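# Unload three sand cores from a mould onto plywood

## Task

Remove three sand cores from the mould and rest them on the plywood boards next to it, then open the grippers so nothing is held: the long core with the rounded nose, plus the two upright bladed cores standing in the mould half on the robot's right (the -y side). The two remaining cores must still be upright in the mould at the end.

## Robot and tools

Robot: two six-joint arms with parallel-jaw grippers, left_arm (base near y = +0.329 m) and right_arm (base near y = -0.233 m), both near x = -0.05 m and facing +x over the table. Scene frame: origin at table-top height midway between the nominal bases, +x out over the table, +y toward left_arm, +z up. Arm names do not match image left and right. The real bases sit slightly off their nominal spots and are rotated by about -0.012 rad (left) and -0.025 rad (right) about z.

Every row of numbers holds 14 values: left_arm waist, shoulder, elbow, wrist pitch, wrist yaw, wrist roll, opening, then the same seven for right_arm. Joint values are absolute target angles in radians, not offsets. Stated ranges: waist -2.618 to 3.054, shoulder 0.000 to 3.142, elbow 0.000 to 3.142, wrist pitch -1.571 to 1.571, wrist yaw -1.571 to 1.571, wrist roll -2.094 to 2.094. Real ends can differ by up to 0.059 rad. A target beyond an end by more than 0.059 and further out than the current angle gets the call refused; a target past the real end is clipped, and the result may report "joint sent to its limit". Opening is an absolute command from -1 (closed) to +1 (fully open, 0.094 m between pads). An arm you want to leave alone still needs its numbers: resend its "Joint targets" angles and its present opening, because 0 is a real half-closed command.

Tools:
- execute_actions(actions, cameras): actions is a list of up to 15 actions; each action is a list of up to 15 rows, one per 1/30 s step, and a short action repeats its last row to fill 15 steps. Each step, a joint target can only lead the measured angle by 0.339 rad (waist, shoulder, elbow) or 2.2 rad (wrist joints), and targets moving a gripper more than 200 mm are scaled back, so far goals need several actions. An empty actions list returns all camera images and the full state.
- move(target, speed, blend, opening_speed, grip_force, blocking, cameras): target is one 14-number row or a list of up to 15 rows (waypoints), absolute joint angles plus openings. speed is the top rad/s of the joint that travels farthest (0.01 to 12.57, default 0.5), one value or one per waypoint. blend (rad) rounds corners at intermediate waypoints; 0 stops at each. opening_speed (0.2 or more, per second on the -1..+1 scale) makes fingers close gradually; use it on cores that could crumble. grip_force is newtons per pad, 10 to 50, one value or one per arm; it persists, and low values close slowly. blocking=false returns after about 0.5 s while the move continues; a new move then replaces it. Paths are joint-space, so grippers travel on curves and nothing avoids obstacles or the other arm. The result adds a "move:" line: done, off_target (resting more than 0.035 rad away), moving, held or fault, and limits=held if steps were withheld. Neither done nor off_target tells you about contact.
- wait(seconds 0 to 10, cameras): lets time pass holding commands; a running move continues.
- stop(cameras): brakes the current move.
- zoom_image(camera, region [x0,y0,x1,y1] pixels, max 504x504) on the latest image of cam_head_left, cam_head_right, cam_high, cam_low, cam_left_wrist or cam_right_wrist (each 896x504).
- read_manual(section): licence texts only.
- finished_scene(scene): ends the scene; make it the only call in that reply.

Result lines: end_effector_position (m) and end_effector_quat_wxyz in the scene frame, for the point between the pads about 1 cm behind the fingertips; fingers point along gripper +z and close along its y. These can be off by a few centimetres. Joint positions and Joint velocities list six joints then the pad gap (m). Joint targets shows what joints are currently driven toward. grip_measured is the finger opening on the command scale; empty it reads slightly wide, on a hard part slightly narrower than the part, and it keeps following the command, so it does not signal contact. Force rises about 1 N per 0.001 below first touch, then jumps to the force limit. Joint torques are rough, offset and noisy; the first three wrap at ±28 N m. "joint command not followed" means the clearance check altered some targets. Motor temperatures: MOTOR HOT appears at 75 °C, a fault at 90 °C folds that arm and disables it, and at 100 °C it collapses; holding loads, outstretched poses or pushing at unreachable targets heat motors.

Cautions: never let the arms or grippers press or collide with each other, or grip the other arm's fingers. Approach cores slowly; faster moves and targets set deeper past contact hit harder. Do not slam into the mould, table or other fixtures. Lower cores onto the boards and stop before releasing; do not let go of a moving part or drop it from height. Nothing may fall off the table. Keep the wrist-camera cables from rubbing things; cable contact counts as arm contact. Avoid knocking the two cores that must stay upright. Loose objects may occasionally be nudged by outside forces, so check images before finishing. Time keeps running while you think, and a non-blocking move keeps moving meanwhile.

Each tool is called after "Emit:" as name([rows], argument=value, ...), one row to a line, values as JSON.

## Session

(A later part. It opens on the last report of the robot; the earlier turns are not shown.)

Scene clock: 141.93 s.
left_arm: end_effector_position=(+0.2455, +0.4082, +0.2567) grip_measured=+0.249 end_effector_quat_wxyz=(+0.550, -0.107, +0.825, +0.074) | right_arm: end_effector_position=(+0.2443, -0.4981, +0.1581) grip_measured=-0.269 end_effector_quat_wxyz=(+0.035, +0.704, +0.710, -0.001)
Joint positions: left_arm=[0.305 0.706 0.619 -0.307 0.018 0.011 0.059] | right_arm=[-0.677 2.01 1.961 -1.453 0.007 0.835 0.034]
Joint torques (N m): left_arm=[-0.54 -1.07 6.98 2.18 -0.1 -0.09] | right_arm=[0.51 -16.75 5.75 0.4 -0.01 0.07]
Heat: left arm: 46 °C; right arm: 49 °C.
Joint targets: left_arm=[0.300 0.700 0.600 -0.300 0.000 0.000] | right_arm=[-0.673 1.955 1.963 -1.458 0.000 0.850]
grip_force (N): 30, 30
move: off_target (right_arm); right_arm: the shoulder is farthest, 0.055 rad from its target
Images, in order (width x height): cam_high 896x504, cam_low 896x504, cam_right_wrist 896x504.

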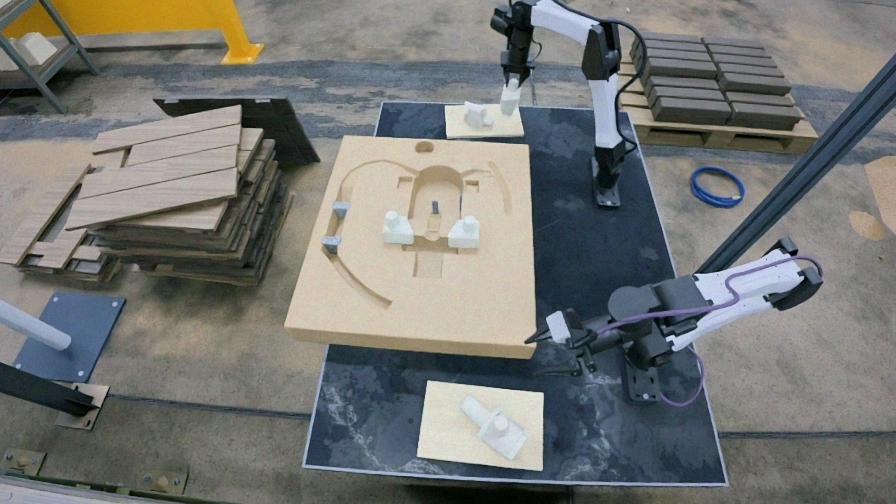

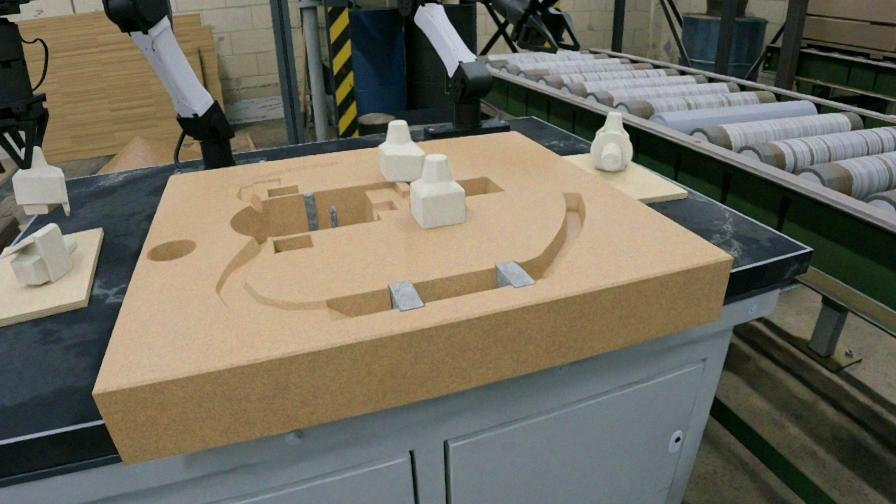

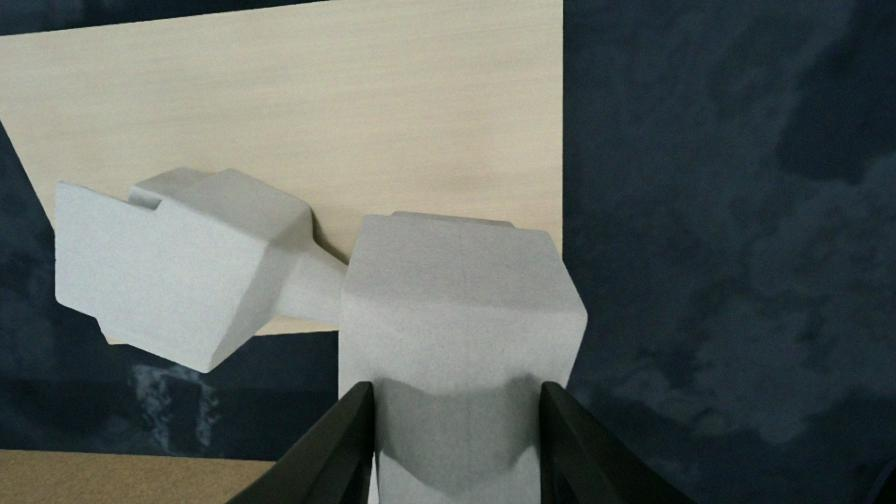

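Emit:
move([
  [0.3,0.7,0.6,-0.3,0,0,0.25,-0.540,1.715,1.5056,-1.2075,0,0.981,-0.6],
  [0.3,0.7,0.6,-0.3,0,0,0.25,-0.635,1.855,1.5788,-1.1776,0,0.886,-0.6],
], speed=[0.5,0.2], blend=0.02, grip_force=15, cameras=["cam_right_wrist","cam_low","cam_high"])

Emit:
zoom_image(camera="cam_low", region=[0, 110, 200, 330])

Scene clock: 171.53 s.
left_arm: end_effector_position=(+0.2455, +0.4082, +0.2567) grip_measured=+0.249 end_effector_quat_wxyz=(+0.550, -0.107, +0.825, +0.074) | right_arm: end_effector_position=(+0.2277, -0.4609, +0.1059) grip_measured=-0.265 end_effector_quat_wxyz=(+0.030, +0.710, +0.703, +0.001)
Joint positions: left_arm=[0.305 0.706 0.619 -0.307 0.018 0.011 0.059] | right_arm=[-0.632 1.854 1.54 -1.197 0.005 0.899 0.035]
Joint torques (N m): left_arm=[-0.61 -1.09 6.98 2.16 -0.09 -0.08] | right_arm=[-0.09 -9.65 8.84 0.56 -0.04 -0.14]
Motor temperatures (°C): left_arm=[23 42 41 36 23 22 25] | right_arm=[25 52 36 33 21 24 22]
Heat: left arm: 42 °C; right arm: 52 °C.
Joint targets: left_arm=[0.300 0.700 0.600 -0.300 0.000 0.000] | right_arm=[-0.635 1.855 1.579 -1.178 0.000 0.886]
grip_force (N): 15, 15
move: off_target (right_arm); right_arm: the elbow is farthest, 0.039 rad from its target
Images, in order (width x height): cam_high 896x504, cam_low 896x504, cam_right_wrist 896x504.

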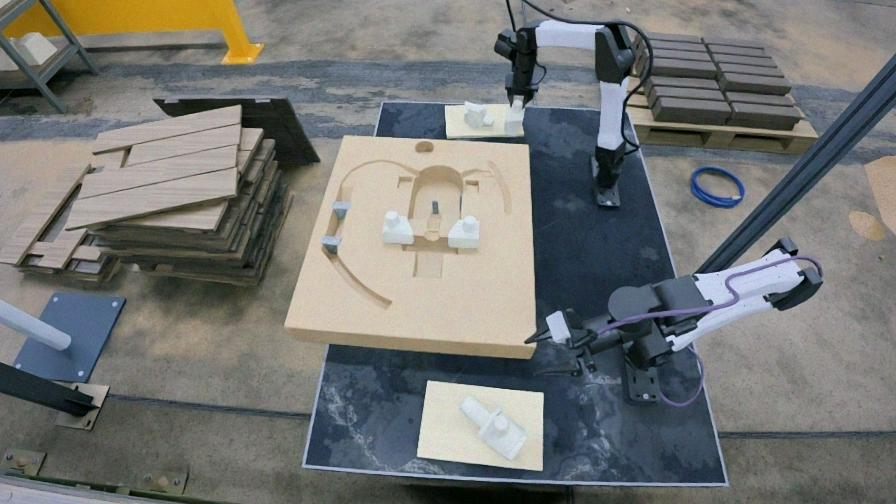

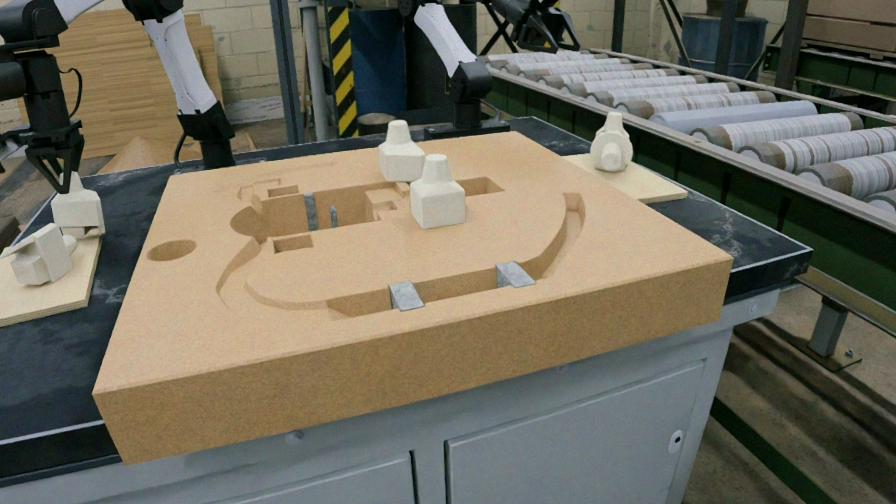

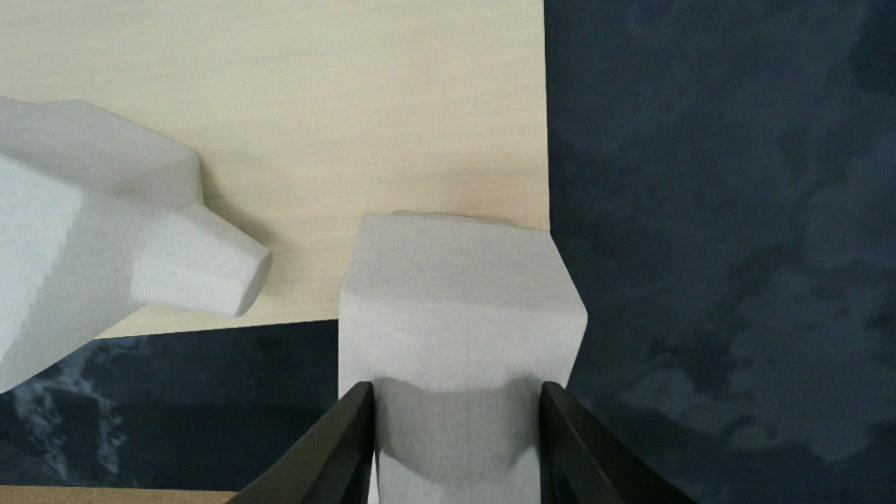

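Scaled by 2.291 from the camera's 896x504 image, which has a finer 1280x720 frame.

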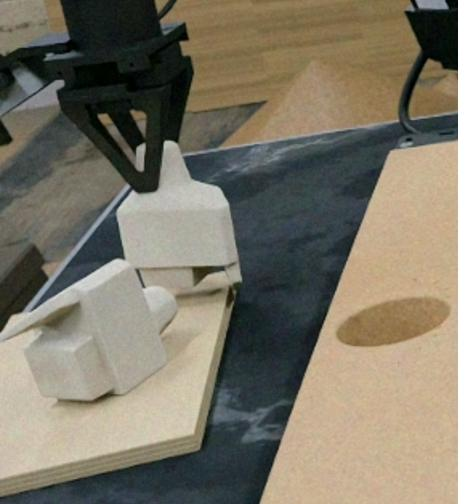

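Emit:
move([
  [0.3,0.7,0.6,-0.3,0,0,0.25,-0.635,1.80,1.60,-1.2,0,0.886,-0.6],
  [0.3,0.7,0.6,-0.3,0,0,0.25,-0.685,1.915,1.705,-1.217,0,0.836,-0.6],
  [0.3,0.7,0.6,-0.3,0,0,0.25,-0.747,2.04,1.765,-1.177,0,0.774,-0.6],
], speed=[0.3,0.25,0.15], blend=[0.015,0.015,0], cameras=["cam_right_wrist","cam_low"])

Emit:
zoom_image(camera="cam_low", region=[0, 110, 200, 330])

Scene clock: 190.87 s.
left_arm: end_effector_position=(+0.2455, +0.4082, +0.2567) grip_measured=+0.249 end_effector_quat_wxyz=(+0.550, -0.107, +0.825, +0.074) | right_arm: end_effector_position=(+0.2389, -0.5308, +0.0978) grip_measured=-0.265 end_effector_quat_wxyz=(+0.056, +0.711, +0.701, -0.003)
Joint positions: left_arm=[0.305 0.706 0.619 -0.307 0.018 0.011 0.059] | right_arm=[-0.746 2.026 1.74 -1.173 0.005 0.788 0.035]
Joint torques (N m): left_arm=[-0.57 -1.09 7.01 2.17 -0.1 -0.11] | right_arm=[0.12 -10.1 7.69 0.47 0 -0.15]
Heat: left arm: 41 °C; right arm: 50 °C.
Joint targets: left_arm=[0.300 0.700 0.600 -0.300 0.000 0.000] | right_arm=[-0.747 2.040 1.765 -1.177 0.000 0.774]
grip_force (N): 15, 15
move: done
Images, in order (width x height): cam_low 896x504, cam_right_wrist 896x504.

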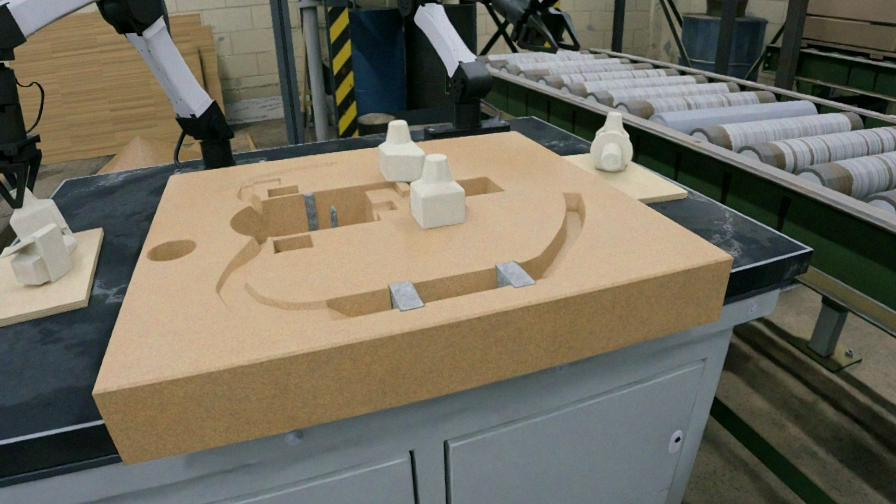

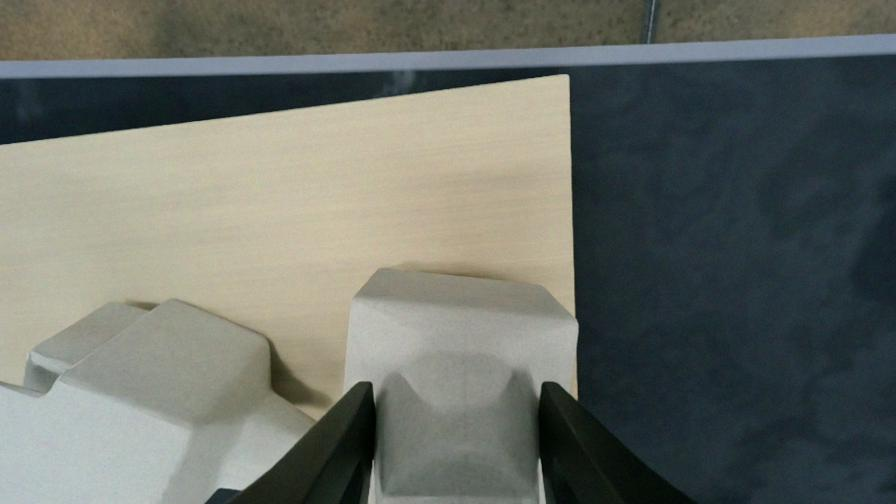

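Scaled by 2.291 from the camera's 896x504 image, which has a finer 1280x720 frame.

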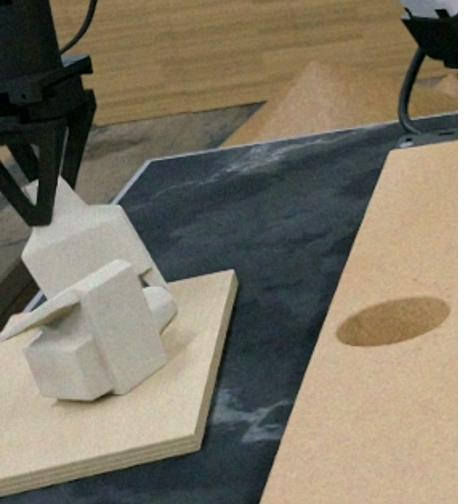

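Emit:
move([
  [0.3,0.7,0.6,-0.3,0,0,0.25,-0.770,2.205,2.0,-1.2565,0,0.751,-0.6],
  [0.3,0.7,0.6,-0.3,0,0,0.25,-0.804,2.31,2.01,-1.2523,0,0.717,-0.6],
], speed=[0.25,0.15], blend=[0.02,0], cameras=["cam_right_wrist","cam_low","cam_high"])

Emit:
zoom_image(camera="cam_low", region=[0, 110, 200, 330])

Emit:
zoom_image(camera="cam_high", region=[420, 30, 580, 150])

Scene clock: 214.43 s.
left_arm: end_effector_position=(+0.2455, +0.4082, +0.2567) grip_measured=+0.249 end_effector_quat_wxyz=(+0.550, -0.107, +0.825, +0.074) | right_arm: end_effector_position=(+0.2484, -0.5809, +0.0544) grip_measured=-0.273 end_effector_quat_wxyz=(+0.023, +0.712, +0.701, -0.008)
Joint positions: left_arm=[0.305 0.706 0.619 -0.307 0.018 0.011 0.059] | right_arm=[-0.804 2.297 2.003 -1.228 0.014 0.732 0.034]
Joint torques (N m): left_arm=[-0.53 -0.98 7.01 2.18 -0.08 -0.11] | right_arm=[0.21 -12.57 6.31 0.19 -0.13 -0.2]
Motor temperatures (°C): left_arm=[23 39 41 38 22 22 25] | right_arm=[25 47 40 31 21 24 22]
Heat: left arm: 41 °C; right arm: 47 °C.
Joint targets: left_arm=[0.300 0.700 0.600 -0.300 0.000 0.000] | right_arm=[-0.804 2.310 2.010 -1.252 0.000 0.717]
grip_force (N): 15, 15
move: done
Images, in order (width x height): cam_high 896x504, cam_low 896x504, cam_right_wrist 896x504.

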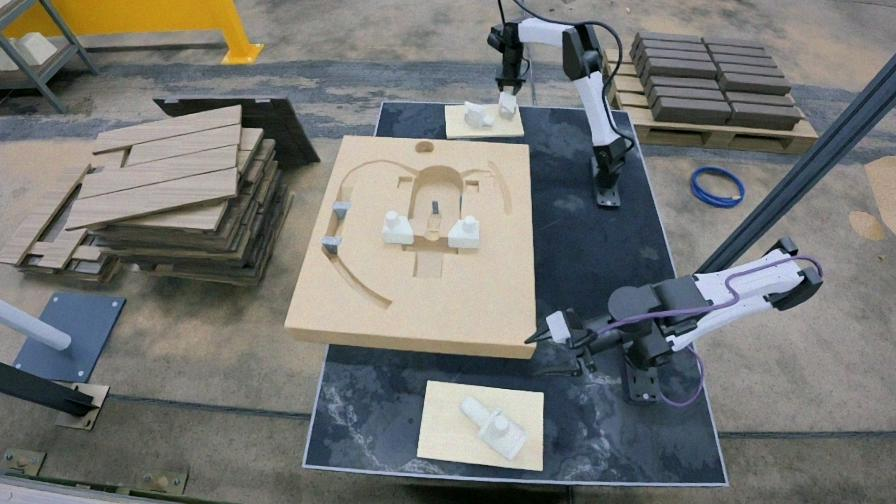

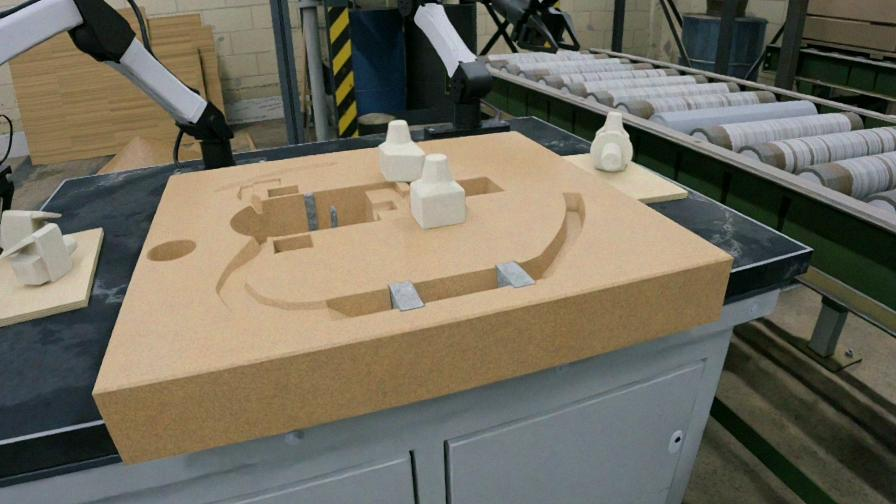

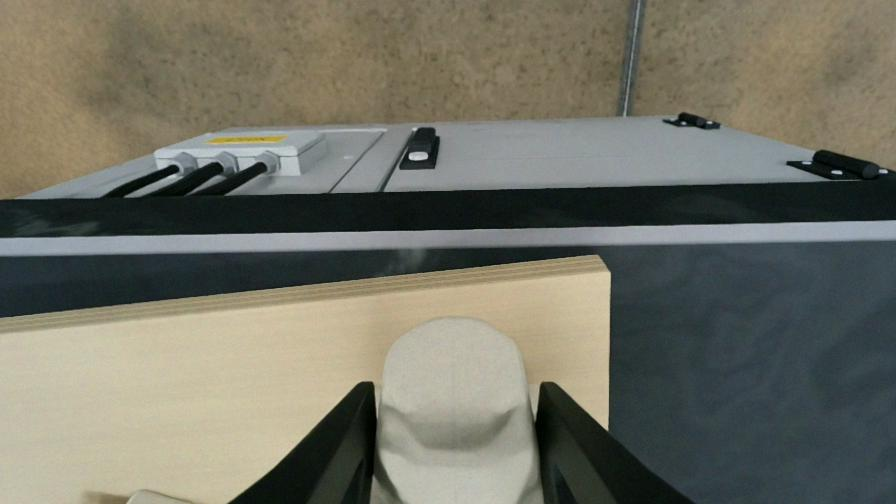

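Scaled by 2.291 from the camera's 896x504 image, which has a finer 1280x720 frame.

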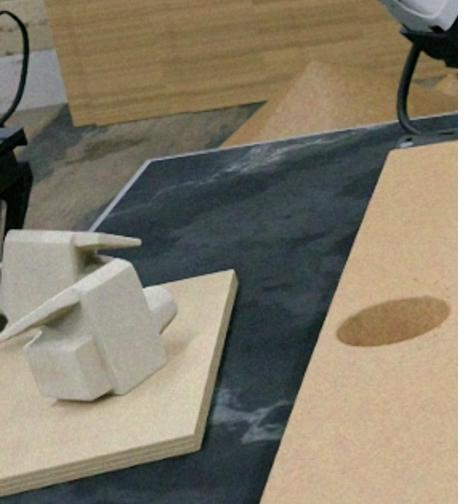

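Scaled by 3.150 from the camera's 896x504 image, which has a finer 1280x720 frame.

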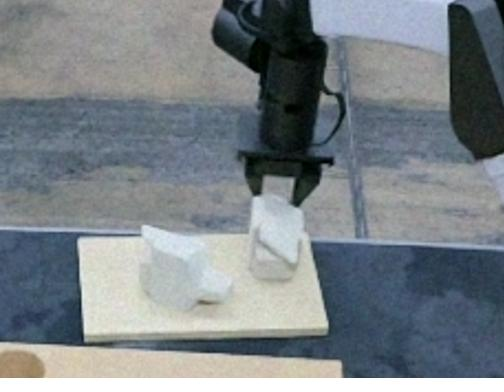

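Emit:
move([
  [0.3,0.7,0.6,-0.3,0,0,0.25,-0.804,2.333,2.01,-1.245,0,0.717,-0.6],
  [0.3,0.7,0.6,-0.3,0,0,0.25,-0.804,2.333,2.01,-1.245,0,0.717,0.25],
  [0.3,0.7,0.6,-0.3,0,0,0.25,-0.804,2.0,2.01,-1.245,0,0.717,0.25],
], speed=[0.15,0.3,0.4], opening_speed=0.5, cameras=["cam_right_wrist","cam_low","cam_head_right","cam_high"])

Scene clock: 223.03 s.
left_arm: end_effector_position=(+0.2455, +0.4082, +0.2567) grip_measured=+0.249 end_effector_quat_wxyz=(+0.550, -0.107, +0.825, +0.074) | right_arm: end_effector_position=(+0.2483, -0.5798, +0.1741) grip_measured=+0.248 end_effector_quat_wxyz=(+0.154, +0.703, +0.694, -0.014)
Joint positions: left_arm=[0.305 0.706 0.619 -0.307 0.018 0.011 0.059] | right_arm=[-0.804 2.025 2.003 -1.237 0.009 0.729 0.059]
Joint torques (N m): left_arm=[-0.68 -1.11 6.97 2.14 -0.09 -0.11] | right_arm=[0.5 -14.35 6.57 0.8 -0.02 -0.16]
Heat: left arm: 41 °C; right arm: 49 °C.
Joint targets: left_arm=[0.300 0.700 0.600 -0.300 0.000 0.000] | right_arm=[-0.804 2.000 2.010 -1.245 0.000 0.717]
grip_force (N): 15, 15
move: done
Images, in order (width x height): cam_head_right 896x504, cam_high 896x504, cam_low 896x504, cam_right_wrist 896x504.

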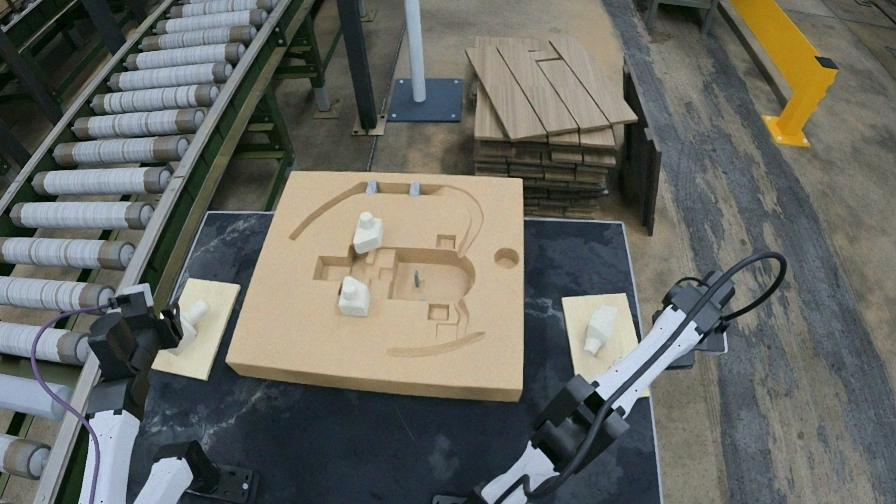

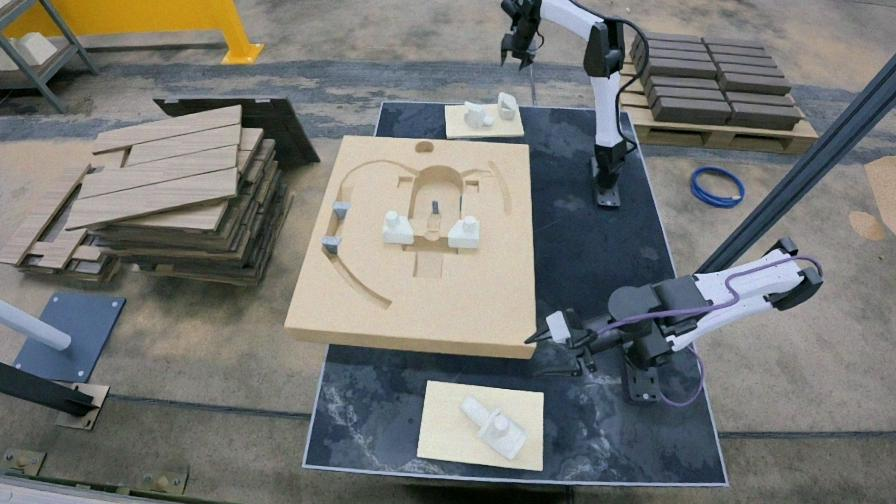

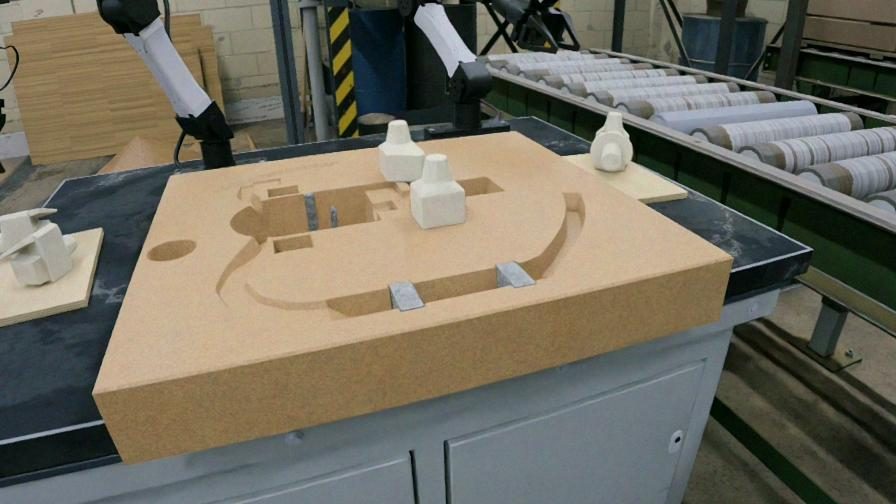

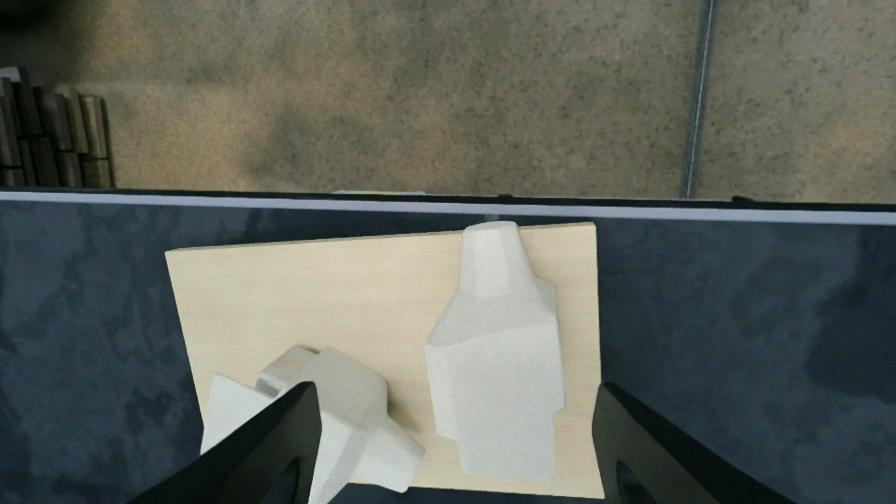

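Emit:
finished_scene(scene=2)

The scene is finished: the task was done.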